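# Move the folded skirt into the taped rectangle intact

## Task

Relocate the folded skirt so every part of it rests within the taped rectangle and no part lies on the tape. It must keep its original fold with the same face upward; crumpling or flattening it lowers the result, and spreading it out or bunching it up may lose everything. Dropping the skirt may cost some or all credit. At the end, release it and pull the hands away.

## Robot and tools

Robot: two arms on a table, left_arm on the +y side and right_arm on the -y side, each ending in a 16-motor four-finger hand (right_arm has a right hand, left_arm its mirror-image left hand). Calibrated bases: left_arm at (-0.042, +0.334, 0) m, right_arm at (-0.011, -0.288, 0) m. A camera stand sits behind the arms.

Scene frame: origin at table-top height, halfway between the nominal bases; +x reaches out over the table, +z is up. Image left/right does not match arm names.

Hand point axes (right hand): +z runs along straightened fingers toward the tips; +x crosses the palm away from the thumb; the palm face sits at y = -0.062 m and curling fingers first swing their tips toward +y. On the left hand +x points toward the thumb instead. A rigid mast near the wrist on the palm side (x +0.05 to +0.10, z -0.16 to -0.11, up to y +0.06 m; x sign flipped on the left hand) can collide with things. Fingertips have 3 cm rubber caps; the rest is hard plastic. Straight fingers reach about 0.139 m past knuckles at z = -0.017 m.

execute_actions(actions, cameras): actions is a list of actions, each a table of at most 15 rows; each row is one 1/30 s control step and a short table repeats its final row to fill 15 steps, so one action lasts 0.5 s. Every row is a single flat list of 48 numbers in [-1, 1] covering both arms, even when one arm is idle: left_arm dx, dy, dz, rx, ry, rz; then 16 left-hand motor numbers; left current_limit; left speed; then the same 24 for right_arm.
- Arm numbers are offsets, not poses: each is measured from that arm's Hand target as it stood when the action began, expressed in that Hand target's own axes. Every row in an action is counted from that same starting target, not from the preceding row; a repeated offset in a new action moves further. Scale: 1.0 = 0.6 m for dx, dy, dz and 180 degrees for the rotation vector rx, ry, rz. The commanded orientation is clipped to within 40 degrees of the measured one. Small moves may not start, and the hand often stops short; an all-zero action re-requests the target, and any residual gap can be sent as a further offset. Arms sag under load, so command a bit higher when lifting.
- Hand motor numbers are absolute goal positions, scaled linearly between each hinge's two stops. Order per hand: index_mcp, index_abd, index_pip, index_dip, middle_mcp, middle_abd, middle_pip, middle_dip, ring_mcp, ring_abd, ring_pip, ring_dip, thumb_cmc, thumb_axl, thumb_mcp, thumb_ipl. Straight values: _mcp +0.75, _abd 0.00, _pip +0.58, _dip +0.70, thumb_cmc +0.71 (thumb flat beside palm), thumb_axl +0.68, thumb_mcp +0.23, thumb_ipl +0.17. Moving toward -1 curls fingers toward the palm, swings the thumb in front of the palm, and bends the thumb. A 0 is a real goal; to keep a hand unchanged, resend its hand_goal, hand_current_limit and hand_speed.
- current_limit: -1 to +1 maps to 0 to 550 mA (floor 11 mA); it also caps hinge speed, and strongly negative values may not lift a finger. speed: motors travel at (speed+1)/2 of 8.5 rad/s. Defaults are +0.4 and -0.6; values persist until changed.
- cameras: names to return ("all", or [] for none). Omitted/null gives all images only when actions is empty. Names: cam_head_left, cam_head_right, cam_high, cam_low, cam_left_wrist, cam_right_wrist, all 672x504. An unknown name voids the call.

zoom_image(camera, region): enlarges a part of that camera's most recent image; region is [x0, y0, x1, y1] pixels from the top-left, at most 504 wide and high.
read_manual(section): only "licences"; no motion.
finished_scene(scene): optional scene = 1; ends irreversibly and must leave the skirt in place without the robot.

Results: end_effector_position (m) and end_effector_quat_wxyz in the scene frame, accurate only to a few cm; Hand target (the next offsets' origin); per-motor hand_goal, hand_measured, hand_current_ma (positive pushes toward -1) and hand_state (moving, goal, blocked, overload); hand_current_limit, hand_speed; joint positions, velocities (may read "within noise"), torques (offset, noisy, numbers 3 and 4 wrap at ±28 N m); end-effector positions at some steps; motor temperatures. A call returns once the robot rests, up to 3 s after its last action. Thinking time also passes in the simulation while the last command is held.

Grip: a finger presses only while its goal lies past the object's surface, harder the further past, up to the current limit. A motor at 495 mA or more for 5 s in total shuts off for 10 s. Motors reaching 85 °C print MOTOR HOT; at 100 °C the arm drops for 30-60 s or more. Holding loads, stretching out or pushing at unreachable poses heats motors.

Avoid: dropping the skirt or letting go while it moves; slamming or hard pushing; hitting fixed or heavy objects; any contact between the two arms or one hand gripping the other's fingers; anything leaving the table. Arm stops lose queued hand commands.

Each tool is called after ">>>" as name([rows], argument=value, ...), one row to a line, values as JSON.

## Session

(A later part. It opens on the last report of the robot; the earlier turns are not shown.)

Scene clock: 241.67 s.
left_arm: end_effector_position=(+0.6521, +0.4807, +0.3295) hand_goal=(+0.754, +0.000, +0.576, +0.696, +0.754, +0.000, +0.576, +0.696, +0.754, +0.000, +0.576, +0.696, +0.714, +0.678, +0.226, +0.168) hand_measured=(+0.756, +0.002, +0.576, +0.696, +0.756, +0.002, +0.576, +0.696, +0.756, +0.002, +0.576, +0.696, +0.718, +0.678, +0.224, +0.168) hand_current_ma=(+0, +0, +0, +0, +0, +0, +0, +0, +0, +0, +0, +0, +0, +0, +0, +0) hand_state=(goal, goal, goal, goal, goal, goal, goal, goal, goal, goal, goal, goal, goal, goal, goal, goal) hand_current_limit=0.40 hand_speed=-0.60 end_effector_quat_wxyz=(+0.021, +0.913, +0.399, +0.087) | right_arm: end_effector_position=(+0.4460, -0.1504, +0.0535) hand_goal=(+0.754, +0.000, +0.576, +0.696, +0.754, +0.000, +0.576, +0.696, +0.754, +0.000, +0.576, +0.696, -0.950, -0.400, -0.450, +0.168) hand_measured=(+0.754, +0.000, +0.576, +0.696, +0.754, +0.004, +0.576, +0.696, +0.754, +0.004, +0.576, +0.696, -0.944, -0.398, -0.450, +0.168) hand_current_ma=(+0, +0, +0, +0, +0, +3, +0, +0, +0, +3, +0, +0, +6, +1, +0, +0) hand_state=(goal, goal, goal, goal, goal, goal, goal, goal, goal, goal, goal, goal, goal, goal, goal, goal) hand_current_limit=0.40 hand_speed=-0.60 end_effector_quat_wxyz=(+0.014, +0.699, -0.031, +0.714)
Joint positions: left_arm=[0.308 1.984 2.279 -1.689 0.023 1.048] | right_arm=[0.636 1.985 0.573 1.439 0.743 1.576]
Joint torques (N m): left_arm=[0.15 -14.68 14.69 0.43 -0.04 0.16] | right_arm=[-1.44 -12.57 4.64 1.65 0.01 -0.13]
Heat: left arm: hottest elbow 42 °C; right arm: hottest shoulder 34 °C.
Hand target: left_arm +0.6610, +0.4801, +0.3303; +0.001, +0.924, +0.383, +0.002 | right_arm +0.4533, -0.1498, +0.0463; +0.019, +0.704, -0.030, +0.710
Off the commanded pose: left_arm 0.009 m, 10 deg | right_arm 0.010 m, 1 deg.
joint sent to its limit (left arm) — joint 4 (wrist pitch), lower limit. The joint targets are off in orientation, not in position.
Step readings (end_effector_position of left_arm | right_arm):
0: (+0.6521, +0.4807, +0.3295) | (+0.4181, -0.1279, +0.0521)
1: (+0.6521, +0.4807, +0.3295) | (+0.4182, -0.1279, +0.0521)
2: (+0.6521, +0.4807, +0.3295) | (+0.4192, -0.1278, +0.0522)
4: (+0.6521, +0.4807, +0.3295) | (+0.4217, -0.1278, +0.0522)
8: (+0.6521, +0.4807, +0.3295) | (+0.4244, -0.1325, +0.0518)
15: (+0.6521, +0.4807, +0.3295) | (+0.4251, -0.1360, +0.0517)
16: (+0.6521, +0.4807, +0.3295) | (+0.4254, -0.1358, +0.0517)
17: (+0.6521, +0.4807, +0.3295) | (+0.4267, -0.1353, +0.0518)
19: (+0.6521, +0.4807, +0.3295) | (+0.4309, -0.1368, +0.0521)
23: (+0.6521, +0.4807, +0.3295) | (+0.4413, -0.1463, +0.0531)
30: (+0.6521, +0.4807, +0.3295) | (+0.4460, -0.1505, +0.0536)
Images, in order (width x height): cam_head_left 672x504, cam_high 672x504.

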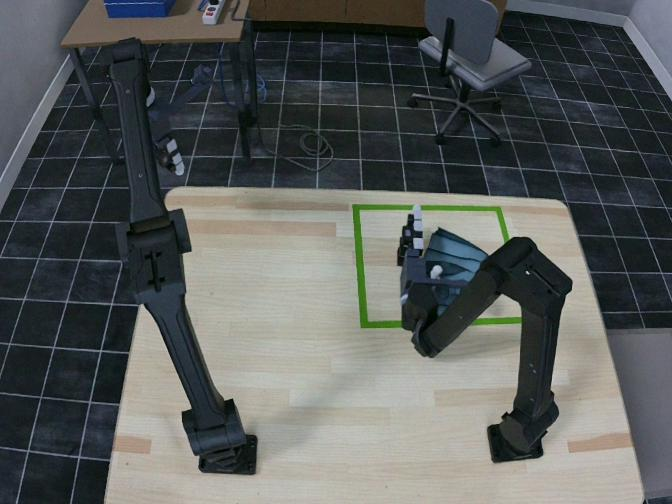

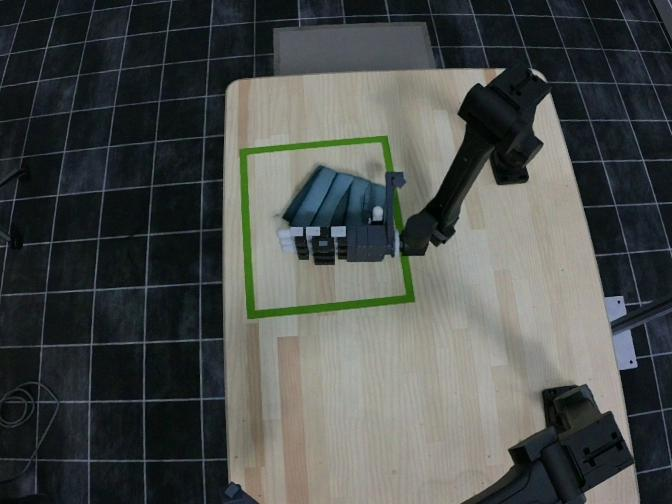

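>>> execute_actions([
  [[0,0,0,0,0,0,0.754,0,0.576,0.696,0.754,0,0.576,0.696,0.754,0,0.576,0.696,0.714,0.678,0.226,0.168,0.4,-0.6,0.01,-0.06,0,0,0,0,0.754,0,0.576,0.696,0.754,0,0.576,0.696,0.754,0,0.576,0.696,-0.95,-0.4,-0.45,0.168,0.4,-0.6]],
  [[0,0,0,0,0,0,0.754,0,0.576,0.696,0.754,0,0.576,0.696,0.754,0,0.576,0.696,0.714,0.678,0.226,0.168,0.4,-0.6,0.05,-0.08,0,0,0,0,0.754,0,0.576,0.696,0.754,0,0.576,0.696,0.754,0,0.576,0.696,-0.95,-0.4,-0.45,0.168,0.4,-0.6]],
  [[0,0,0,0,0,0,0.754,0,0.576,0.696,0.754,0,0.576,0.696,0.754,0,0.576,0.696,0.714,0.678,0.226,0.168,0.4,-0.6,0.05,-0.12,0,0,0,0,0.754,0,0.576,0.696,0.754,0,0.576,0.696,0.754,0,0.576,0.696,-0.95,-0.4,-0.45,0.168,0.4,-0.6]],
], cameras=["cam_high","cam_head_left","cam_low","cam_head_right"])

>>> zoom_image(camera="cam_high", region=[230, 130, 430, 330])

>>> zoom_image(camera="cam_head_left", region=[340, 190, 540, 340])

>>> zoom_image(camera="cam_low", region=[260, 220, 500, 340])

Scene clock: 248.37 s.
left_arm: end_effector_position=(+0.6521, +0.4807, +0.3295) hand_goal=(+0.754, +0.000, +0.576, +0.696, +0.754, +0.000, +0.576, +0.696, +0.754, +0.000, +0.576, +0.696, +0.714, +0.678, +0.226, +0.168) hand_measured=(+0.756, +0.002, +0.576, +0.696, +0.756, +0.002, +0.576, +0.696, +0.756, +0.002, +0.576, +0.696, +0.718, +0.678, +0.224, +0.168) hand_current_ma=(+0, +0, +0, +0, +0, +0, +0, +0, +0, +0, +0, +0, +0, +0, +0, +0) hand_state=(goal, goal, goal, goal, goal, goal, goal, goal, goal, goal, goal, goal, goal, goal, goal, goal) hand_current_limit=0.40 hand_speed=-0.60 end_effector_quat_wxyz=(+0.021, +0.913, +0.399, +0.087) | right_arm: end_effector_position=(+0.4558, -0.0004, +0.1098) hand_goal=(+0.754, +0.000, +0.576, +0.696, +0.754, +0.000, +0.576, +0.696, +0.754, +0.000, +0.576, +0.696, -0.950, -0.400, -0.450, +0.168) hand_measured=(+0.754, +0.002, +0.576, +0.696, +0.754, +0.004, +0.576, +0.696, +0.754, +0.004, +0.576, +0.696, -0.944, -0.398, -0.450, +0.168) hand_current_ma=(+0, +2, +0, +0, +0, +3, +0, +0, +0, +3, +0, +0, +6, +1, +0, +0) hand_state=(goal, goal, goal, goal, goal, goal, goal, goal, goal, goal, goal, goal, goal, goal, goal, goal) hand_current_limit=0.40 hand_speed=-0.60 end_effector_quat_wxyz=(+0.018, +0.705, -0.024, +0.708)
Joint positions: left_arm=[0.308 1.984 2.279 -1.689 0.023 1.048] | right_arm=[0.865 1.927 0.888 1.046 0.969 1.574]
Joint torques (N m): left_arm=[0.15 -14.68 14.69 0.43 -0.04 0.16] | right_arm=[-1.08 -16.56 8.28 1.46 0.37 -0.18]
Heat: left arm: hottest elbow 42 °C; right arm: hottest shoulder 34 °C.
Hand target: left_arm +0.6610, +0.4801, +0.3303; +0.001, +0.924, +0.383, +0.002 | right_arm +0.4635, +0.0050, +0.1146; +0.019, +0.704, -0.029, +0.710
Off the commanded pose: left_arm 0.009 m, 10 deg | right_arm 0.010 m, 1 deg.
joint sent to its limit (left arm) — joint 4 (wrist pitch), lower limit. The joint targets are off in orientation, not in position.
Step readings (end_effector_position of left_arm | right_arm):
0: (+0.6521, +0.4807, +0.3295) | (+0.4460, -0.1504, +0.0535)
1: (+0.6521, +0.4807, +0.3295) | (+0.4462, -0.1504, +0.0536)
2: (+0.6521, +0.4807, +0.3295) | (+0.4463, -0.1509, +0.0535)
4: (+0.6521, +0.4807, +0.3295) | (+0.4474, -0.1484, +0.0540)
8: (+0.6521, +0.4807, +0.3295) | (+0.4517, -0.1314, +0.0568)
15: (+0.6521, +0.4807, +0.3295) | (+0.4517, -0.1215, +0.0573)
16: (+0.6521, +0.4807, +0.3295) | (+0.4516, -0.1218, +0.0571)
17: (+0.6521, +0.4807, +0.3295) | (+0.4502, -0.1207, +0.0566)
19: (+0.6521, +0.4807, +0.3295) | (+0.4499, -0.1165, +0.0578)
23: (+0.6521, +0.4807, +0.3295) | (+0.4520, -0.0896, +0.0693)
30: (+0.6521, +0.4807, +0.3295) | (+0.4535, -0.0729, +0.0811)
31: (+0.6521, +0.4807, +0.3295) | (+0.4532, -0.0734, +0.0807)
32: (+0.6521, +0.4807, +0.3295) | (+0.4516, -0.0723, +0.0805)
34: (+0.6521, +0.4807, +0.3295) | (+0.4512, -0.0666, +0.0825)
38: (+0.6521, +0.4807, +0.3295) | (+0.4557, -0.0268, +0.0978)
45: (+0.6521, +0.4807, +0.3295) | (+0.4562, +0.0002, +0.1110)
Images, in order (width x height): cam_head_left 672x504, cam_head_right 672x504, cam_high 672x504, cam_low 672x504.

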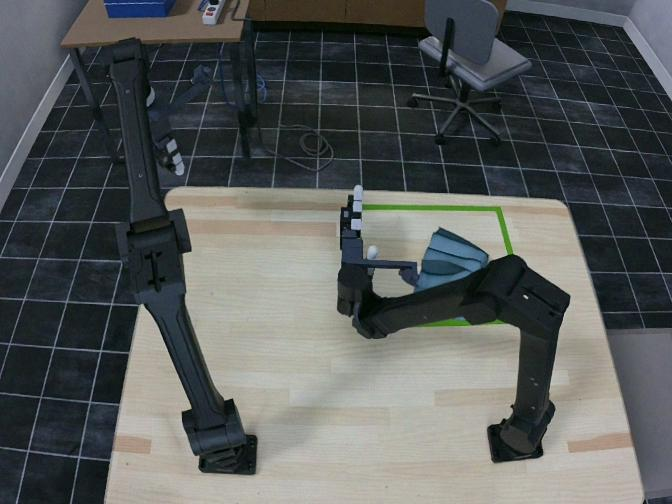

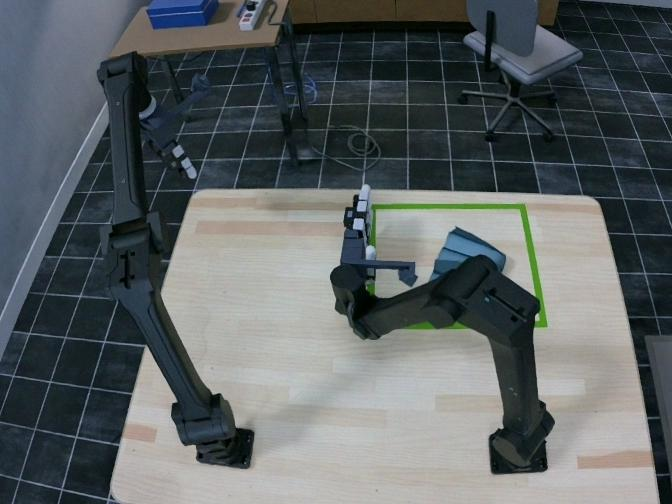

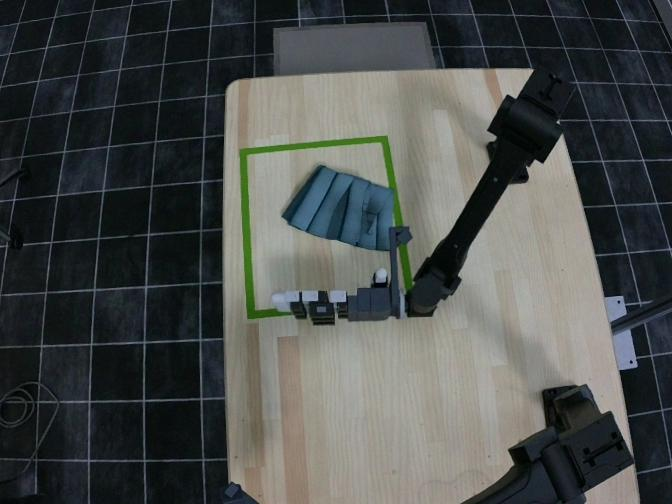

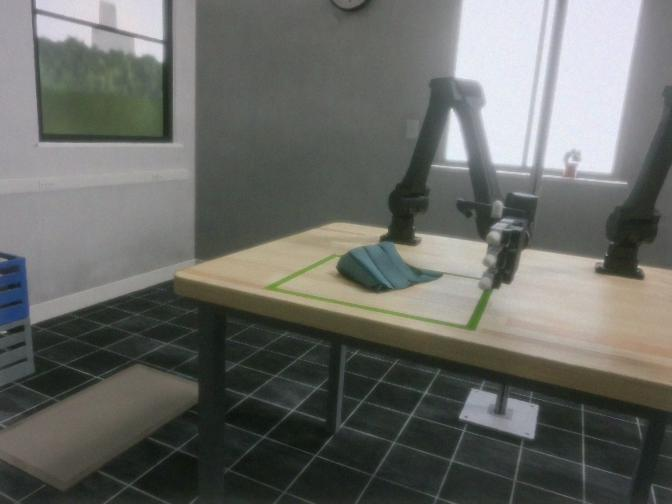

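Scaled by 2.520.

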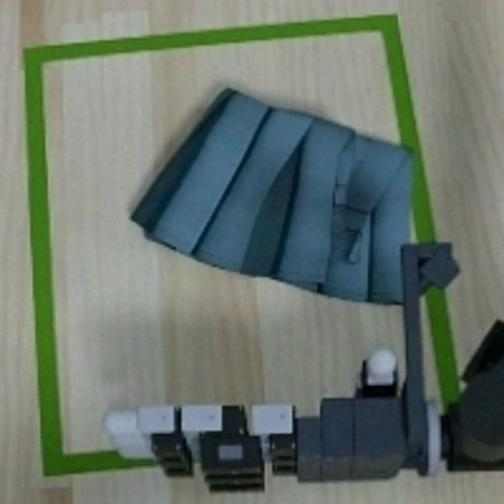

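Scaled by 2.520.

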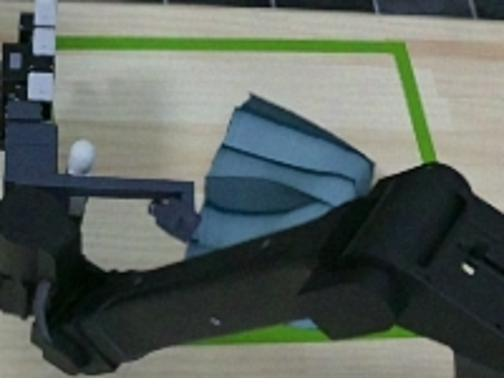

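Scaled by 2.100.

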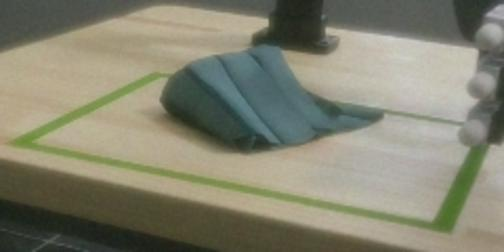

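>>> execute_actions([
  [[0,0,0,0,0,0,0.754,0,0.576,0.696,0.754,0,0.576,0.696,0.754,0,0.576,0.696,0.714,0.678,0.226,0.168,0.4,-0.6,-0.11,0.14,-0.055,0,0,0,0.754,0,0.576,0.696,0.754,0,0.576,0.696,0.754,0,0.576,0.696,-0.95,-0.4,-0.45,0.168,0.4,-0.6]],
  [[0,0,0,0,0,0,0.754,0,0.576,0.696,0.754,0,0.576,0.696,0.754,0,0.576,0.696,0.714,0.678,0.226,0.168,0.4,-0.6,0,0.085,0,0,0,0,0.754,0,0.576,0.696,0.754,0,0.576,0.696,0.754,0,0.576,0.696,-0.95,-0.4,-0.45,0.168,0.4,-0.6]],
  [[0,0,0,0,0,0,0.754,0,0.576,0.696,0.754,0,0.576,0.696,0.754,0,0.576,0.696,0.714,0.678,0.226,0.168,0.4,-0.6,0,0.028,0.042,0,0,0,0.754,0,0.576,0.696,0.754,0,0.576,0.696,0.754,0,0.576,0.696,-0.95,-0.4,-0.45,0.168,0.4,-0.6]],
], cameras=["cam_high"])

>>> zoom_image(camera="cam_high", region=[230, 130, 430, 330])

Scene clock: 256.40 s.
left_arm: end_effector_position=(+0.6521, +0.4807, +0.3295) hand_goal=(+0.754, +0.000, +0.576, +0.696, +0.754, +0.000, +0.576, +0.696, +0.754, +0.000, +0.576, +0.696, +0.714, +0.678, +0.226, +0.168) hand_measured=(+0.756, +0.002, +0.576, +0.696, +0.756, +0.002, +0.576, +0.696, +0.756, +0.002, +0.576, +0.696, +0.718, +0.678, +0.224, +0.168) hand_current_ma=(+0, +0, +0, +0, +0, +0, +0, +0, +0, +0, +0, +0, +0, +0, +0, +0) hand_state=(goal, goal, goal, goal, goal, goal, goal, goal, goal, goal, goal, goal, goal, goal, goal, goal) hand_current_limit=0.40 hand_speed=-0.60 end_effector_quat_wxyz=(+0.021, +0.913, +0.399, +0.087) | right_arm: end_effector_position=(+0.4436, -0.1398, +0.0514) hand_goal=(+0.754, +0.000, +0.576, +0.696, +0.754, +0.000, +0.576, +0.696, +0.754, +0.000, +0.576, +0.696, -0.950, -0.400, -0.450, +0.168) hand_measured=(+0.760, -0.020, +0.578, +0.696, +0.754, +0.004, +0.576, +0.696, +0.756, +0.004, +0.576, +0.696, -0.946, -0.398, -0.450, +0.168) hand_current_ma=(+9, -30, +1, +0, +1, +3, +0, +0, +1, +4, +0, +0, +5, +1, +0, +0) hand_state=(goal, blocked, goal, goal, goal, goal, goal, goal, goal, goal, goal, goal, goal, goal, goal, goal) hand_current_limit=0.40 hand_speed=-0.60 end_effector_quat_wxyz=(+0.010, +0.701, -0.032, +0.712)
Joint positions: left_arm=[0.308 1.984 2.279 -1.689 0.023 1.048] | right_arm=[0.661 1.987 0.585 1.423 0.765 1.588]
Joint torques (N m): left_arm=[0.15 -14.74 14.69 0.44 -0.04 0.16] | right_arm=[-1.61 -12.98 3.44 2.37 0.04 -0.26]
Heat: left arm: hottest elbow 42 °C; right arm: hottest shoulder 33 °C.
Hand target: left_arm +0.6610, +0.4801, +0.3303; +0.001, +0.924, +0.383, +0.002 | right_arm +0.4458, -0.1451, +0.0465; +0.019, +0.703, -0.030, +0.710
Off the commanded pose: left_arm 0.009 m, 10 deg | right_arm 0.008 m, 1 deg.
joint sent to its limit (left arm) — joint 4 (wrist pitch), lower limit. The joint targets are off in orientation, not in position.
Step readings (end_effector_position of left_arm | right_arm):
0: (+0.6521, +0.4807, +0.3295) | (+0.4558, -0.0004, +0.1098)
1: (+0.6521, +0.4807, +0.3295) | (+0.4558, -0.0004, +0.1098)
2: (+0.6521, +0.4807, +0.3295) | (+0.4553, -0.0022, +0.1087)
4: (+0.6521, +0.4807, +0.3295) | (+0.4486, -0.0121, +0.1020)
8: (+0.6521, +0.4807, +0.3295) | (+0.4272, -0.0530, +0.0735)
15: (+0.6521, +0.4807, +0.3295) | (+0.4236, -0.0703, +0.0553)
16: (+0.6521, +0.4807, +0.3295) | (+0.4240, -0.0702, +0.0552)
17: (+0.6521, +0.4807, +0.3295) | (+0.4249, -0.0717, +0.0548)
19: (+0.6521, +0.4807, +0.3295) | (+0.4237, -0.0778, +0.0532)
23: (+0.6521, +0.4807, +0.3295) | (+0.4210, -0.1042, +0.0512)
30: (+0.6521, +0.4807, +0.3295) | (+0.4231, -0.1180, +0.0511)
31: (+0.6521, +0.4807, +0.3295) | (+0.4236, -0.1177, +0.0511)
32: (+0.6521, +0.4807, +0.3295) | (+0.4254, -0.1183, +0.0511)
34: (+0.6521, +0.4807, +0.3295) | (+0.4310, -0.1189, +0.0513)
38: (+0.6521, +0.4807, +0.3295) | (+0.4398, -0.1323, +0.0514)
45: (+0.6521, +0.4807, +0.3295) | (+0.4434, -0.1396, +0.0514)
Images, in order (width x height): cam_high 672x504.

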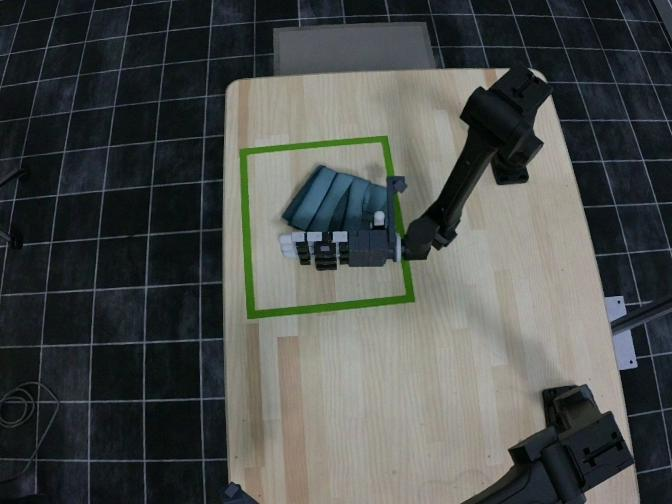

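Scaled by 2.520.

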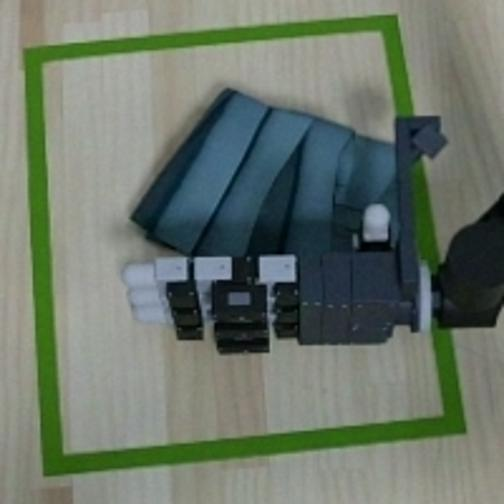

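>>> execute_actions([
  [[0,0,0,0,0,0,0.754,0,0.576,0.696,0.754,0,0.576,0.696,0.754,0,0.576,0.696,0.714,0.678,0.226,0.168,0.4,-0.6,0.004,0.03,0.03,0,0,0,0.754,0,0.576,0.696,0.754,0,0.576,0.696,0.754,0,0.576,0.696,-0.95,-0.4,-0.45,0.168,0.4,-0.6]],
  [[0,0,0,0,0,0,0.754,0,0.576,0.696,0.754,0,0.576,0.696,0.754,0,0.576,0.696,0.714,0.678,0.226,0.168,0.4,-0.6,0,0.01,0.045,0,0,0,0.754,0,0.576,0.696,0.754,0,0.576,0.696,0.754,0,0.576,0.696,-0.95,-0.4,-0.45,0.168,0.4,-0.6]],
], cameras=["cam_high"])

>>> zoom_image(camera="cam_high", region=[230, 130, 430, 330])

Scene clock: 260.20 s.
left_arm: end_effector_position=(+0.6521, +0.4807, +0.3295) hand_goal=(+0.754, +0.000, +0.576, +0.696, +0.754, +0.000, +0.576, +0.696, +0.754, +0.000, +0.576, +0.696, +0.714, +0.678, +0.226, +0.168) hand_measured=(+0.756, +0.002, +0.576, +0.696, +0.756, +0.002, +0.576, +0.696, +0.756, +0.002, +0.576, +0.696, +0.718, +0.678, +0.224, +0.168) hand_current_ma=(+0, +0, +0, +0, +0, +0, +0, +0, +0, +0, +0, +0, +0, +0, +0, +0) hand_state=(goal, goal, goal, goal, goal, goal, goal, goal, goal, goal, goal, goal, goal, goal, goal, goal) hand_current_limit=0.40 hand_speed=-0.60 end_effector_quat_wxyz=(+0.021, +0.913, +0.399, +0.087) | right_arm: end_effector_position=(+0.4810, -0.1728, +0.0548) hand_goal=(+0.754, +0.000, +0.576, +0.696, +0.754, +0.000, +0.576, +0.696, +0.754, +0.000, +0.576, +0.696, -0.950, -0.400, -0.450, +0.168) hand_measured=(+0.754, +0.002, +0.576, +0.696, +0.754, +0.004, +0.576, +0.696, +0.754, +0.004, +0.576, +0.696, -0.946, -0.398, -0.450, +0.168) hand_current_ma=(+0, +1, +0, +0, +0, +3, +0, +0, +1, +4, +0, +0, +5, +1, +0, +0) hand_state=(goal, goal, goal, goal, goal, goal, goal, goal, goal, goal, goal, goal, goal, goal, goal, goal) hand_current_limit=0.40 hand_speed=-0.60 end_effector_quat_wxyz=(+0.012, +0.699, -0.034, +0.714)
Joint positions: left_arm=[0.308 1.984 2.279 -1.689 0.023 1.048] | right_arm=[0.534 1.986 0.614 1.397 0.642 1.588]
Joint torques (N m): left_arm=[0.15 -14.68 14.69 0.43 -0.04 0.16] | right_arm=[-1.32 -13.1 5.35 1.68 0 -0.24]
Heat: left arm: hottest elbow 42 °C; right arm: hottest shoulder 33 °C.
Hand target: left_arm +0.6610, +0.4801, +0.3303; +0.001, +0.924, +0.383, +0.002 | right_arm +0.4890, -0.1721, +0.0488; +0.019, +0.704, -0.030, +0.710
Off the commanded pose: left_arm 0.009 m, 10 deg | right_arm 0.010 m, 1 deg.
joint sent to its limit (left arm) — joint 4 (wrist pitch), lower limit. The joint targets are off in orientation, not in position.
Step readings (end_effector_position of left_arm | right_arm):
0: (+0.6521, +0.4807, +0.3295) | (+0.4436, -0.1398, +0.0514)
1: (+0.6521, +0.4807, +0.3295) | (+0.4439, -0.1398, +0.0514)
2: (+0.6521, +0.4807, +0.3295) | (+0.4453, -0.1401, +0.0515)
4: (+0.6521, +0.4807, +0.3295) | (+0.4498, -0.1412, +0.0516)
8: (+0.6521, +0.4807, +0.3295) | (+0.4565, -0.1523, +0.0518)
15: (+0.6521, +0.4807, +0.3295) | (+0.4590, -0.1583, +0.0518)
16: (+0.6521, +0.4807, +0.3295) | (+0.4592, -0.1581, +0.0518)
17: (+0.6521, +0.4807, +0.3295) | (+0.4603, -0.1576, +0.0519)
19: (+0.6521, +0.4807, +0.3295) | (+0.4654, -0.1582, +0.0526)
23: (+0.6521, +0.4807, +0.3295) | (+0.4769, -0.1669, +0.0544)
30: (+0.6521, +0.4807, +0.3295) | (+0.4809, -0.1729, +0.0548)
Images, in order (width x height): cam_high 672x504.

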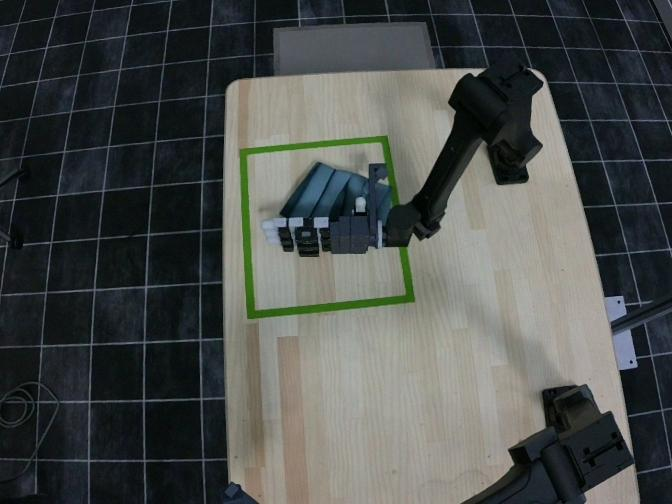

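Scaled by 2.520.

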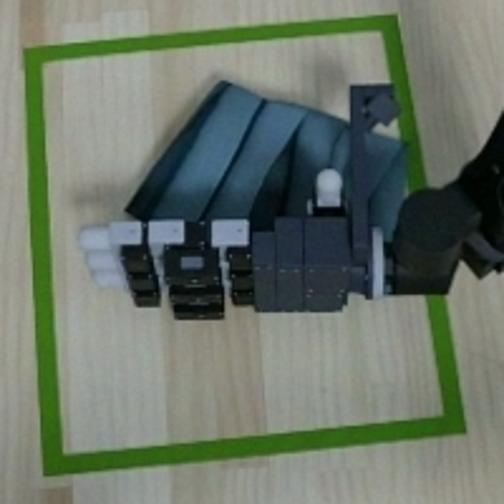

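>>> execute_actions([
  [[0,0,0,0,0,0,0.754,0,0.576,0.696,0.754,0,0.576,0.696,0.754,0,0.576,0.696,0.714,0.678,0.226,0.168,0.4,-0.6,0.01,-0.06,0,0,0,0,0.754,0,0.576,0.696,0.754,0,0.576,0.696,0.754,0,0.576,0.696,-0.95,-0.4,-0.45,0.168,0.4,-0.6],[0,0,0,0,0,0,0.754,0,0.576,0.696,0.754,0,0.576,0.696,0.754,0,0.576,0.696,0.714,0.678,0.226,0.168,0.4,-0.6,0.04,-0.08,0,0,0,0,0.754,0,0.576,0.696,0.754,0,0.576,0.696,0.754,0,0.576,0.696,-0.95,-0.4,-0.45,0.168,0.4,-0.6],[0,0,0,0,0,0,0.754,0,0.576,0.696,0.754,0,0.576,0.696,0.754,0,0.576,0.696,0.714,0.678,0.226,0.168,0.4,-0.6,0.05,-0.14,0,0,0,0,0.754,0,0.576,0.696,0.754,0,0.576,0.696,0.754,0,0.576,0.696,-0.95,-0.4,-0.45,0.168,0.4,-0.6]],
], cameras=["cam_high", "cam_head_right"])

Scene clock: 268.83 s.
left_arm: end_effector_position=(+0.6521, +0.4807, +0.3295) hand_goal=(+0.754, +0.000, +0.576, +0.696, +0.754, +0.000, +0.576, +0.696, +0.754, +0.000, +0.576, +0.696, +0.714, +0.678, +0.226, +0.168) hand_measured=(+0.756, +0.002, +0.576, +0.696, +0.756, +0.002, +0.576, +0.696, +0.756, +0.002, +0.576, +0.696, +0.718, +0.678, +0.224, +0.168) hand_current_ma=(+0, +0, +0, +0, +0, +0, +0, +0, +0, +0, +0, +0, +0, +0, +0, +0) hand_state=(goal, goal, goal, goal, goal, goal, goal, goal, goal, goal, goal, goal, goal, goal, goal, goal) hand_current_limit=0.40 hand_speed=-0.60 end_effector_quat_wxyz=(+0.021, +0.913, +0.399, +0.087) | right_arm: end_effector_position=(+0.4860, -0.0900, +0.0754) hand_goal=(+0.754, +0.000, +0.576, +0.696, +0.754, +0.000, +0.576, +0.696, +0.754, +0.000, +0.576, +0.696, -0.950, -0.400, -0.450, +0.168) hand_measured=(+0.754, +0.002, +0.576, +0.696, +0.754, +0.004, +0.576, +0.696, +0.754, +0.004, +0.576, +0.696, -0.946, -0.398, -0.450, +0.168) hand_current_ma=(+0, +1, +0, +0, +0, +3, +0, +0, +0, +4, +0, +0, +5, +1, +0, +0) hand_state=(goal, goal, goal, goal, goal, goal, goal, goal, goal, goal, goal, goal, goal, goal, goal, goal) hand_current_limit=0.40 hand_speed=-0.60 end_effector_quat_wxyz=(+0.014, +0.706, -0.025, +0.708)
Joint positions: left_arm=[0.308 1.984 2.279 -1.689 0.023 1.048] | right_arm=[0.684 1.959 0.756 1.207 0.784 1.584]
Joint torques (N m): left_arm=[0.15 -14.68 14.69 0.43 -0.04 0.16] | right_arm=[-1.38 -15.91 6.76 1.78 0.37 -0.22]
Heat: left arm: hottest elbow 43 °C; right arm: hottest shoulder 33 °C.
Hand target: left_arm +0.6610, +0.4801, +0.3303; +0.001, +0.924, +0.383, +0.002 | right_arm +0.4945, -0.0889, +0.0799; +0.019, +0.704, -0.030, +0.710
Off the commanded pose: left_arm 0.009 m, 10 deg | right_arm 0.010 m, 1 deg.
joint sent to its limit (left arm) — joint 4 (wrist pitch), lower limit. The joint targets are off in orientation, not in position.
Step readings (end_effector_position of left_arm | right_arm):
0: (+0.6521, +0.4807, +0.3295) | (+0.4810, -0.1728, +0.0548)
1: (+0.6521, +0.4807, +0.3295) | (+0.4811, -0.1728, +0.0548)
2: (+0.6521, +0.4807, +0.3295) | (+0.4810, -0.1734, +0.0546)
4: (+0.6521, +0.4807, +0.3295) | (+0.4809, -0.1701, +0.0554)
8: (+0.6521, +0.4807, +0.3295) | (+0.4837, -0.1316, +0.0635)
15: (+0.6521, +0.4807, +0.3295) | (+0.4866, -0.0890, +0.0772)
Images, in order (width x height): cam_head_right 672x504, cam_high 672x504.

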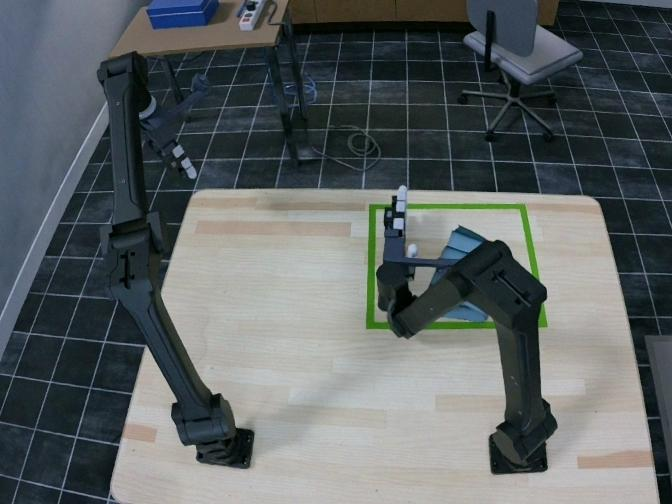

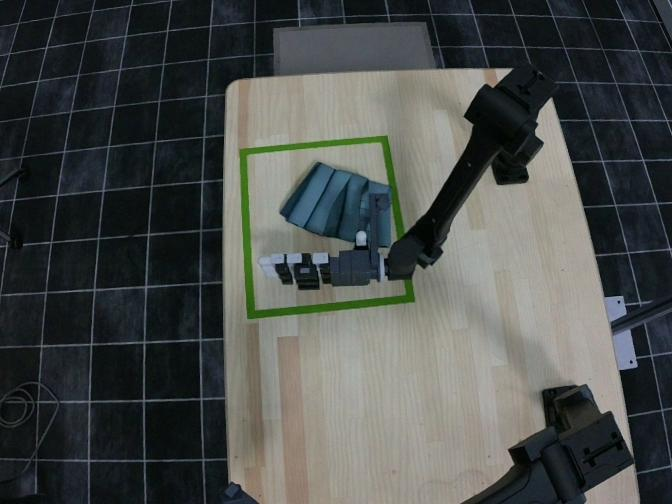

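>>> zoom_image(camera="cam_high", region=[230, 130, 430, 330])

>>> zoom_image(camera="cam_head_right", region=[350, 190, 560, 340])

Scaled by 2.520.

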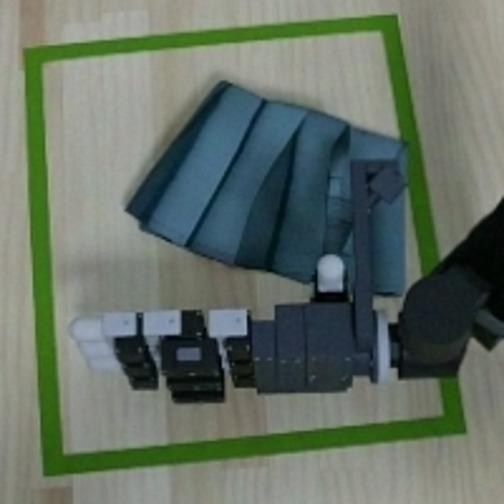

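Scaled by 2.400.

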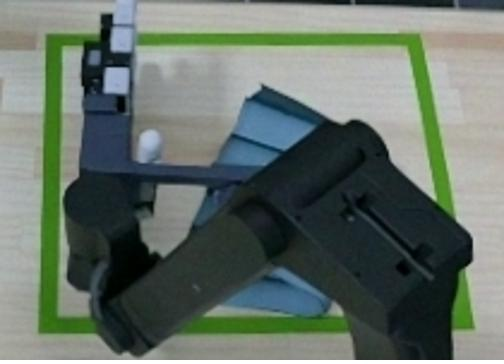

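>>> execute_actions([
  [[0,0,0,0,0,0,0.754,0,0.576,0.696,0.754,0,0.576,0.696,0.754,0,0.576,0.696,0.714,0.678,0.226,0.168,0.4,-0.6,-0.015,0.0,-0.04,0,0,0,0.754,0,0.576,0.696,0.754,0,0.576,0.696,0.754,0,0.576,0.696,-0.95,-0.4,-0.45,0.168,0.4,-0.6],[0,0,0,0,0,0,0.754,0,0.576,0.696,0.754,0,0.576,0.696,0.754,0,0.576,0.696,0.714,0.678,0.226,0.168,0.4,-0.6,-0.03,0.01,-0.0725,0,0,0,0.754,0,0.576,0.696,0.754,0,0.576,0.696,0.754,0,0.576,0.696,-0.95,-0.4,-0.45,0.168,0.4,-0.6]],
  [[0,0,0,0,0,0,0.754,0,0.576,0.696,0.754,0,0.576,0.696,0.754,0,0.576,0.696,0.714,0.678,0.226,0.168,0.4,-0.6,-0.027,0.015,0,0,0,0,0.754,0,0.576,0.696,0.754,0,0.576,0.696,0.754,0,0.576,0.696,-0.95,-0.4,-0.45,0.168,0.4,-0.6],[0,0,0,0,0,0,0.754,0,0.576,0.696,0.754,0,0.576,0.696,0.754,0,0.576,0.696,0.714,0.678,0.226,0.168,0.4,-0.6,-0.027,0.033,0,0,0,0,0.754,0,0.576,0.696,0.754,0,0.576,0.696,0.754,0,0.576,0.696,-0.95,-0.4,-0.45,0.168,0.4,-0.6]],
], cameras=["cam_high", "cam_low"])

>>> zoom_image(camera="cam_high", region=[230, 130, 430, 330])

>>> zoom_image(camera="cam_low", region=[180, 120, 480, 320])

Scene clock: 288.07 s.
left_arm: end_effector_position=(+0.6521, +0.4807, +0.3295) hand_goal=(+0.754, +0.000, +0.576, +0.696, +0.754, +0.000, +0.576, +0.696, +0.754, +0.000, +0.576, +0.696, +0.714, +0.678, +0.226, +0.168) hand_measured=(+0.756, +0.002, +0.576, +0.696, +0.756, +0.002, +0.576, +0.696, +0.756, +0.002, +0.576, +0.696, +0.718, +0.678, +0.224, +0.168) hand_current_ma=(+0, +0, +0, +0, +0, +0, +0, +0, +0, +0, +0, +0, +0, +0, +0, +0) hand_state=(goal, goal, goal, goal, goal, goal, goal, goal, goal, goal, goal, goal, goal, goal, goal, goal) hand_current_limit=0.40 hand_speed=-0.60 end_effector_quat_wxyz=(+0.021, +0.913, +0.399, +0.087) | right_arm: end_effector_position=(+0.4497, -0.1012, +0.0543) hand_goal=(+0.754, +0.000, +0.576, +0.696, +0.754, +0.000, +0.576, +0.696, +0.754, +0.000, +0.576, +0.696, -0.950, -0.400, -0.450, +0.168) hand_measured=(+0.756, -0.002, +0.576, +0.696, +0.754, +0.004, +0.576, +0.696, +0.754, +0.004, +0.576, +0.696, -0.946, -0.398, -0.450, +0.168) hand_current_ma=(+2, -2, +0, +0, +0, +3, +0, +0, +0, +4, +0, +0, +5, +1, +0, +0) hand_state=(goal, goal, goal, goal, goal, goal, goal, goal, goal, goal, goal, goal, goal, goal, goal, goal) hand_current_limit=0.40 hand_speed=-0.60 end_effector_quat_wxyz=(+0.010, +0.701, -0.031, +0.713)
Joint positions: left_arm=[0.308 1.984 2.279 -1.689 0.023 1.048] | right_arm=[0.723 2 0.667 1.357 0.824 1.584]
Joint torques (N m): left_arm=[0.21 -14.62 14.69 0.43 -0.04 0.16] | right_arm=[-1.85 -13.45 3.15 2.89 0.04 -0.21]
Heat: left arm: hottest elbow 43 °C; right arm: hottest shoulder 33 °C.
Hand target: left_arm +0.6610, +0.4801, +0.3303; +0.001, +0.924, +0.383, +0.002 | right_arm +0.4498, -0.1109, +0.0452; +0.019, +0.703, -0.030, +0.710
Off the commanded pose: left_arm 0.009 m, 10 deg | right_arm 0.014 m, 1 deg.
joint sent to its limit (left arm) — joint 4 (wrist pitch), lower limit. The joint targets are off in orientation, not in position.
Step readings (end_effector_position of left_arm | right_arm):
0: (+0.6521, +0.4807, +0.3295) | (+0.4860, -0.0900, +0.0754)
1: (+0.6521, +0.4807, +0.3295) | (+0.4859, -0.0901, +0.0754)
2: (+0.6521, +0.4807, +0.3295) | (+0.4852, -0.0914, +0.0754)
4: (+0.6521, +0.4807, +0.3295) | (+0.4808, -0.0940, +0.0752)
8: (+0.6521, +0.4807, +0.3295) | (+0.4658, -0.0992, +0.0704)
15: (+0.6521, +0.4807, +0.3295) | (+0.4558, -0.0940, +0.0683)
16: (+0.6521, +0.4807, +0.3295) | (+0.4557, -0.0937, +0.0686)
17: (+0.6521, +0.4807, +0.3295) | (+0.4556, -0.0938, +0.0684)
19: (+0.6521, +0.4807, +0.3295) | (+0.4550, -0.0938, +0.0670)
23: (+0.6521, +0.4807, +0.3295) | (+0.4500, -0.0983, +0.0575)
30: (+0.6521, +0.4807, +0.3295) | (+0.4496, -0.1009, +0.0543)
Images, in order (width x height): cam_high 672x504, cam_low 672x504.

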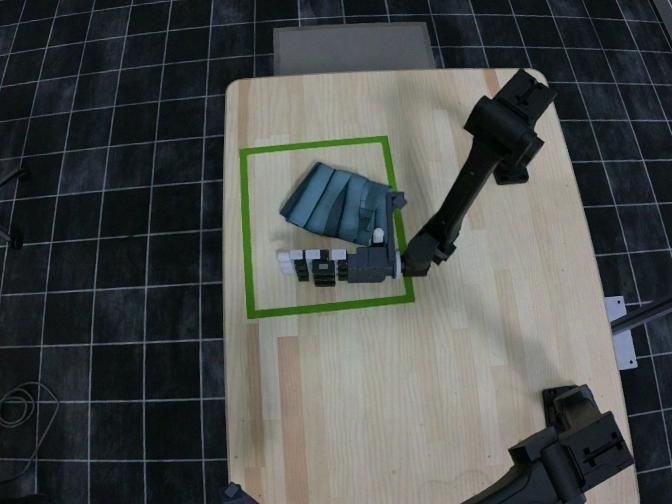

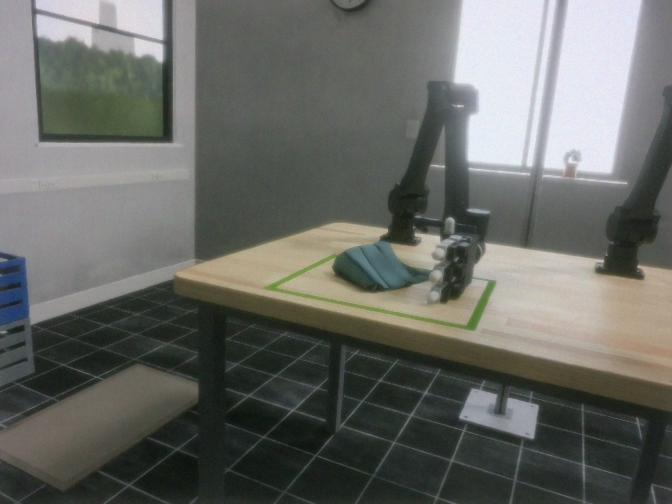

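Scaled by 2.520.

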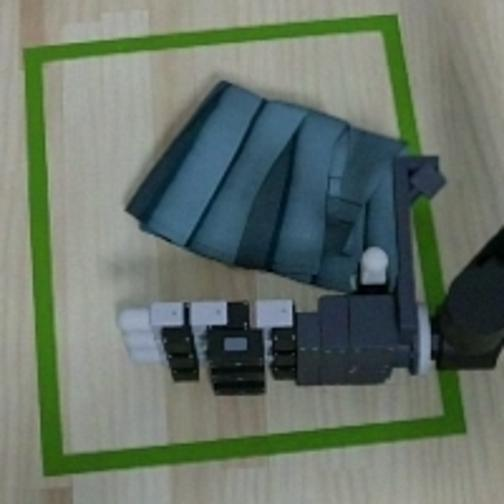

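Scaled by 1.680.

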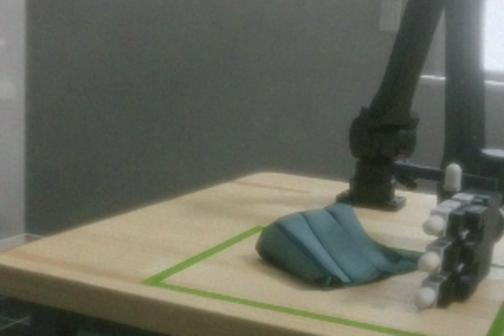

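>>> execute_actions([
  [[0,0,0,0,0,0,0.754,0,0.576,0.696,0.754,0,0.576,0.696,0.754,0,0.576,0.696,0.714,0.678,0.226,0.168,0.4,-0.6,-0.008,0.01,0.0,0,0,0,0.754,0,0.576,0.696,0.754,0,0.576,0.696,0.754,0,0.576,0.696,-0.95,-0.4,-0.45,0.168,0.4,-0.6],[0,0,0,0,0,0,0.754,0,0.576,0.696,0.754,0,0.576,0.696,0.754,0,0.576,0.696,0.714,0.678,0.226,0.168,0.4,-0.6,-0.008,0.025,0.0,0,0,0,0.754,0,0.576,0.696,0.754,0,0.576,0.696,0.754,0,0.576,0.696,-0.95,-0.4,-0.45,0.168,0.4,-0.6],[0,0,0,0,0,0,0.754,0,0.576,0.696,0.754,0,0.576,0.696,0.754,0,0.576,0.696,0.714,0.678,0.226,0.168,0.4,-0.6,-0.008,0.05,0.003,0,0,0,0.754,0,0.576,0.696,0.754,0,0.576,0.696,0.754,0,0.576,0.696,-0.95,-0.4,-0.45,0.168,0.4,-0.6]],
  [[0,0,0,0,0,0,0.754,0,0.576,0.696,0.754,0,0.576,0.696,0.754,0,0.576,0.696,0.714,0.678,0.226,0.168,0.4,-0.6,0,0.01,0.015,0,0,0,0.754,0,0.576,0.696,0.754,0,0.576,0.696,0.754,0,0.576,0.696,-0.95,-0.4,-0.45,0.168,0.4,-0.6],[0,0,0,0,0,0,0.754,0,0.576,0.696,0.754,0,0.576,0.696,0.754,0,0.576,0.696,0.714,0.678,0.226,0.168,0.4,-0.6,0,0.031,0.044,0,0,0,0.754,0,0.576,0.696,0.754,0,0.576,0.696,0.754,0,0.576,0.696,-0.95,-0.4,-0.45,0.168,0.4,-0.6]],
], cameras=["cam_high", "cam_low"])

>>> zoom_image(camera="cam_high", region=[230, 130, 430, 330])

>>> zoom_image(camera="cam_low", region=[280, 200, 530, 350])

Scene clock: 293.73 s.
left_arm: end_effector_position=(+0.6521, +0.4807, +0.3295) hand_goal=(+0.754, +0.000, +0.576, +0.696, +0.754, +0.000, +0.576, +0.696, +0.754, +0.000, +0.576, +0.696, +0.714, +0.678, +0.226, +0.168) hand_measured=(+0.756, +0.002, +0.576, +0.696, +0.756, +0.002, +0.576, +0.696, +0.756, +0.002, +0.576, +0.696, +0.718, +0.678, +0.224, +0.168) hand_current_ma=(+0, +0, +0, +0, +0, +0, +0, +0, +0, +0, +0, +0, +0, +0, +0, +0) hand_state=(goal, goal, goal, goal, goal, goal, goal, goal, goal, goal, goal, goal, goal, goal, goal, goal) hand_current_limit=0.40 hand_speed=-0.60 end_effector_quat_wxyz=(+0.021, +0.913, +0.399, +0.087) | right_arm: end_effector_position=(+0.4721, -0.1565, +0.0524) hand_goal=(+0.754, +0.000, +0.576, +0.696, +0.754, +0.000, +0.576, +0.696, +0.754, +0.000, +0.576, +0.696, -0.950, -0.400, -0.450, +0.168) hand_measured=(+0.754, -0.002, +0.576, +0.696, +0.754, +0.004, +0.576, +0.696, +0.754, +0.004, +0.576, +0.696, -0.944, -0.398, -0.450, +0.168) hand_current_ma=(+0, -2, +0, +0, +0, +3, +0, +0, +0, +4, +0, +0, +6, +1, +0, +0) hand_state=(goal, goal, goal, goal, goal, goal, goal, goal, goal, goal, goal, goal, goal, goal, goal, goal) hand_current_limit=0.40 hand_speed=-0.60 end_effector_quat_wxyz=(+0.010, +0.696, -0.034, +0.717)
Joint positions: left_arm=[0.308 1.984 2.279 -1.689 0.023 1.048] | right_arm=[0.581 2.002 0.62 1.419 0.686 1.584]
Joint torques (N m): left_arm=[0.15 -14.68 14.69 0.44 -0.04 0.16] | right_arm=[-1.61 -12.34 3.95 2.24 -0.03 -0.2]
Heat: left arm: hottest elbow 43 °C; right arm: hottest shoulder 33 °C.
Hand target: left_arm +0.6610, +0.4801, +0.3303; +0.001, +0.924, +0.383, +0.002 | right_arm +0.4746, -0.1614, +0.0398; +0.019, +0.703, -0.030, +0.710
Off the commanded pose: left_arm 0.009 m, 10 deg | right_arm 0.014 m, 2 deg.
joint sent to its limit (left arm) — joint 4 (wrist pitch), lower limit. The joint targets are off in orientation, not in position.
Step readings (end_effector_position of left_arm | right_arm):
0: (+0.6521, +0.4807, +0.3295) | (+0.4497, -0.1012, +0.0541)
1: (+0.6521, +0.4807, +0.3295) | (+0.4498, -0.1011, +0.0542)
2: (+0.6521, +0.4807, +0.3295) | (+0.4498, -0.1011, +0.0541)
4: (+0.6521, +0.4807, +0.3295) | (+0.4504, -0.1029, +0.0534)
8: (+0.6521, +0.4807, +0.3295) | (+0.4500, -0.1180, +0.0518)
15: (+0.6521, +0.4807, +0.3295) | (+0.4521, -0.1304, +0.0518)
16: (+0.6521, +0.4807, +0.3295) | (+0.4523, -0.1303, +0.0519)
17: (+0.6521, +0.4807, +0.3295) | (+0.4531, -0.1300, +0.0519)
19: (+0.6521, +0.4807, +0.3295) | (+0.4581, -0.1301, +0.0522)
23: (+0.6521, +0.4807, +0.3295) | (+0.4672, -0.1447, +0.0524)
30: (+0.6521, +0.4807, +0.3295) | (+0.4720, -0.1565, +0.0524)
Images, in order (width x height): cam_high 672x504, cam_low 672x504.

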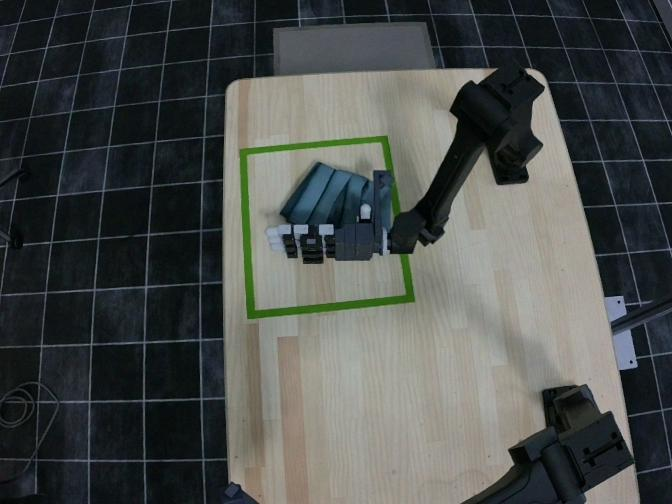

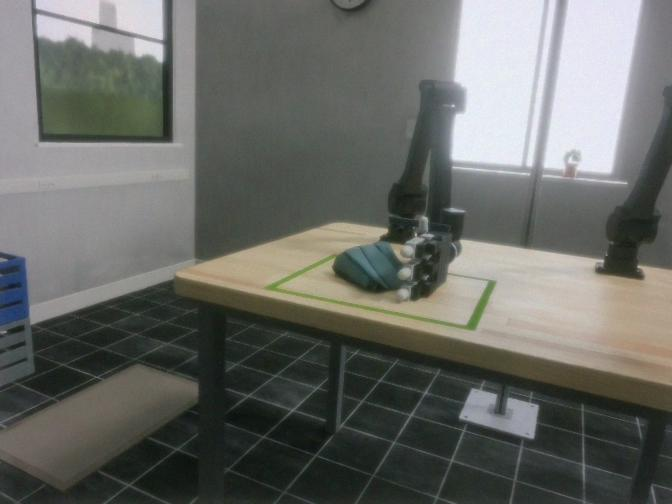

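Scaled by 2.520.

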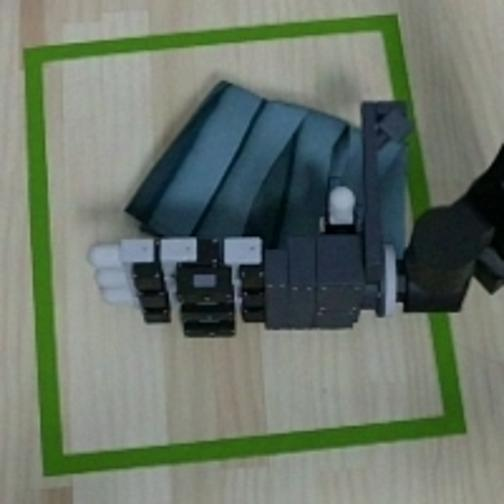

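Scaled by 2.016.

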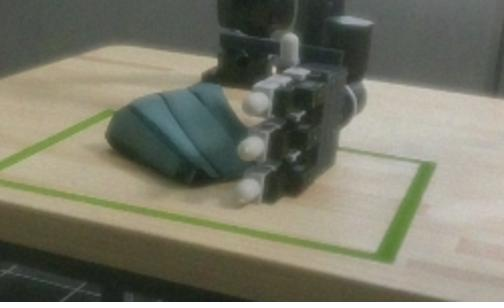

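>>> execute_actions([
  [[0,0,0,0,0,0,0.754,0,0.576,0.696,0.754,0,0.576,0.696,0.754,0,0.576,0.696,0.714,0.678,0.226,0.168,0.4,-0.6,0.03,0.0,0,0,0,0,0.754,0,0.576,0.696,0.754,0,0.576,0.696,0.754,0,0.576,0.696,-0.95,-0.4,-0.45,0.168,0.4,-0.6],[0,0,0,0,0,0,0.754,0,0.576,0.696,0.754,0,0.576,0.696,0.754,0,0.576,0.696,0.714,0.678,0.226,0.168,0.4,-0.6,0.035,-0.02,0,0,0,0,0.754,0,0.576,0.696,0.754,0,0.576,0.696,0.754,0,0.576,0.696,-0.95,-0.4,-0.45,0.168,0.4,-0.6],[0,0,0,0,0,0,0.754,0,0.576,0.696,0.754,0,0.576,0.696,0.754,0,0.576,0.696,0.714,0.678,0.226,0.168,0.4,-0.6,0.04,-0.06,0,0,0,0,0.754,0,0.576,0.696,0.754,0,0.576,0.696,0.754,0,0.576,0.696,-0.95,-0.4,-0.45,0.168,0.4,-0.6],[0,0,0,0,0,0,0.754,0,0.576,0.696,0.754,0,0.576,0.696,0.754,0,0.576,0.696,0.714,0.678,0.226,0.168,0.4,-0.6,0.06,-0.12,0,0,0,0,0.754,0,0.576,0.696,0.754,0,0.576,0.696,0.754,0,0.576,0.696,-0.95,-0.4,-0.45,0.168,0.4,-0.6]],
  [[0,0,0,0,0,0,0.754,0,0.576,0.696,0.754,0,0.576,0.696,0.754,0,0.576,0.696,0.714,0.678,0.226,0.168,0.4,-0.6,0.1,-0.01,-0.03,0,-0.06,0,0.754,0,0.576,0.696,0.754,0,0.576,0.696,0.754,0,0.576,0.696,0.714,0.678,0.226,0.168,0.4,-0.6],[0,0,0,0,0,0,0.754,0,0.576,0.696,0.754,0,0.576,0.696,0.754,0,0.576,0.696,0.714,0.678,0.226,0.168,0.4,-0.6,0.18,-0.03,-0.06,0,-0.12,0,0.754,0,0.576,0.696,0.754,0,0.576,0.696,0.754,0,0.576,0.696,0.714,0.678,0.226,0.168,0.4,-0.6],[0,0,0,0,0,0,0.754,0,0.576,0.696,0.754,0,0.576,0.696,0.754,0,0.576,0.696,0.714,0.678,0.226,0.168,0.4,-0.6,0.25,-0.033,-0.083,0,-0.1667,0,0.754,0,0.576,0.696,0.754,0,0.576,0.696,0.754,0,0.576,0.696,0.714,0.678,0.226,0.168,0.4,-0.6]],
], cameras=["cam_high", "cam_low"])

>>> zoom_image(camera="cam_high", region=[230, 130, 430, 330])

Scene clock: 332.07 s.
left_arm: end_effector_position=(+0.6521, +0.4807, +0.3295) hand_goal=(+0.754, +0.000, +0.576, +0.696, +0.754, +0.000, +0.576, +0.696, +0.754, +0.000, +0.576, +0.696, +0.714, +0.678, +0.226, +0.168) hand_measured=(+0.756, +0.002, +0.576, +0.696, +0.756, +0.002, +0.576, +0.696, +0.756, +0.002, +0.576, +0.696, +0.718, +0.678, +0.224, +0.168) hand_current_ma=(+0, +0, +0, +0, +0, +0, +0, +0, +0, +0, +0, +0, +0, +0, +0, +0) hand_state=(goal, goal, goal, goal, goal, goal, goal, goal, goal, goal, goal, goal, goal, goal, goal, goal) hand_current_limit=0.40 hand_speed=-0.60 end_effector_quat_wxyz=(+0.021, +0.913, +0.399, +0.087) | right_arm: end_effector_position=(+0.4107, -0.0874, +0.2138) hand_goal=(+0.754, +0.000, +0.576, +0.696, +0.754, +0.000, +0.576, +0.696, +0.754, +0.000, +0.576, +0.696, +0.714, +0.678, +0.226, +0.168) hand_measured=(+0.754, +0.004, +0.578, +0.696, +0.754, +0.004, +0.576, +0.696, +0.754, +0.006, +0.576, +0.696, +0.712, +0.676, +0.224, +0.168) hand_current_ma=(+0, +4, +1, +0, +0, +4, +0, +0, +0, +4, +0, +0, -1, -2, -2, +0) hand_state=(goal, goal, goal, goal, goal, goal, goal, goal, goal, goal, goal, goal, goal, goal, goal, goal) hand_current_limit=0.40 hand_speed=-0.60 end_effector_quat_wxyz=(+0.041, +0.827, -0.005, +0.561)
Joint positions: left_arm=[0.308 1.984 2.279 -1.689 0.023 1.048] | right_arm=[0.786 1.354 0.859 -0.075 0.823 1.944]
Joint torques (N m): left_arm=[0.15 -14.68 14.69 0.44 -0.04 0.16] | right_arm=[-0.73 -11.16 13.05 1.46 0.57 0.02]
Motor temperatures (°C): left_arm=[25 30 44 29 25 23] | right_arm=[27 33 31 27 27 25]
Heat: left arm: hottest elbow 44 °C; right arm: hottest shoulder 33 °C.
Hand target: left_arm +0.6610, +0.4801, +0.3303; +0.001, +0.924, +0.383, +0.002 | right_arm +0.4295, -0.0691, +0.2268; +0.011, +0.863, -0.034, +0.503
Off the commanded pose: left_arm 0.009 m, 10 deg | right_arm 0.029 m, 9 deg.
joint sent to its limit (left arm) — joint 4 (wrist pitch), lower limit. The joint targets are off in orientation, not in position.
Step readings (end_effector_position of left_arm | right_arm):
0: (+0.6521, +0.4807, +0.3295) | (+0.4721, -0.1565, +0.0524)
1: (+0.6521, +0.4807, +0.3295) | (+0.4721, -0.1565, +0.0524)
2: (+0.6521, +0.4807, +0.3295) | (+0.4721, -0.1564, +0.0525)
4: (+0.6521, +0.4807, +0.3295) | (+0.4715, -0.1573, +0.0530)
8: (+0.6521, +0.4807, +0.3295) | (+0.4695, -0.1405, +0.0593)
15: (+0.6521, +0.4807, +0.3295) | (+0.4723, -0.0931, +0.0737)
16: (+0.6521, +0.4807, +0.3295) | (+0.4724, -0.0930, +0.0739)
17: (+0.6521, +0.4807, +0.3295) | (+0.4717, -0.0941, +0.0745)
19: (+0.6521, +0.4807, +0.3295) | (+0.4657, -0.0966, +0.0848)
23: (+0.6521, +0.4807, +0.3295) | (+0.4476, -0.0947, +0.1597)
30: (+0.6521, +0.4807, +0.3295) | (+0.4212, -0.0878, +0.2537)
Images, in order (width x height): cam_high 672x504, cam_low 672x504.

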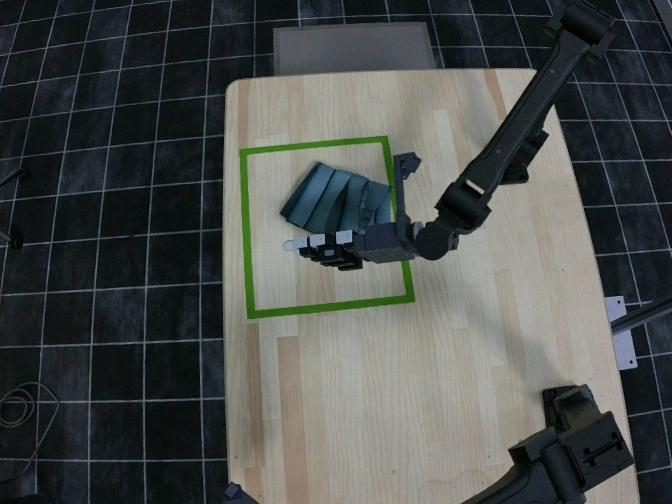

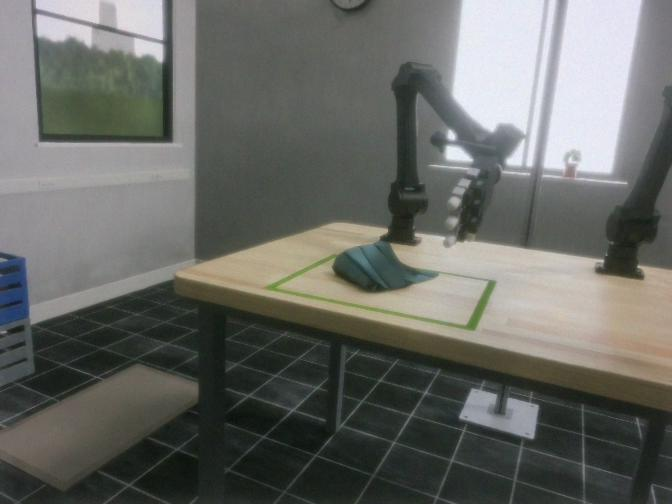

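Scaled by 2.520.

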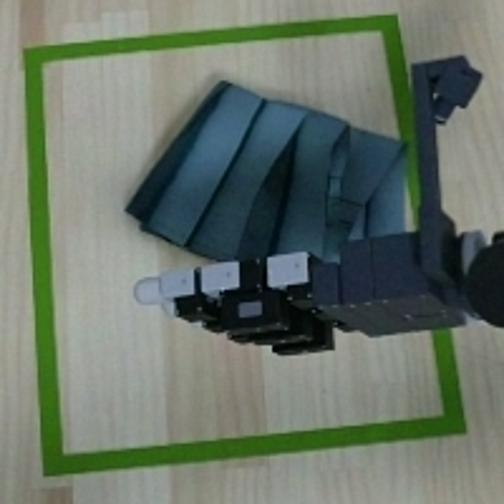

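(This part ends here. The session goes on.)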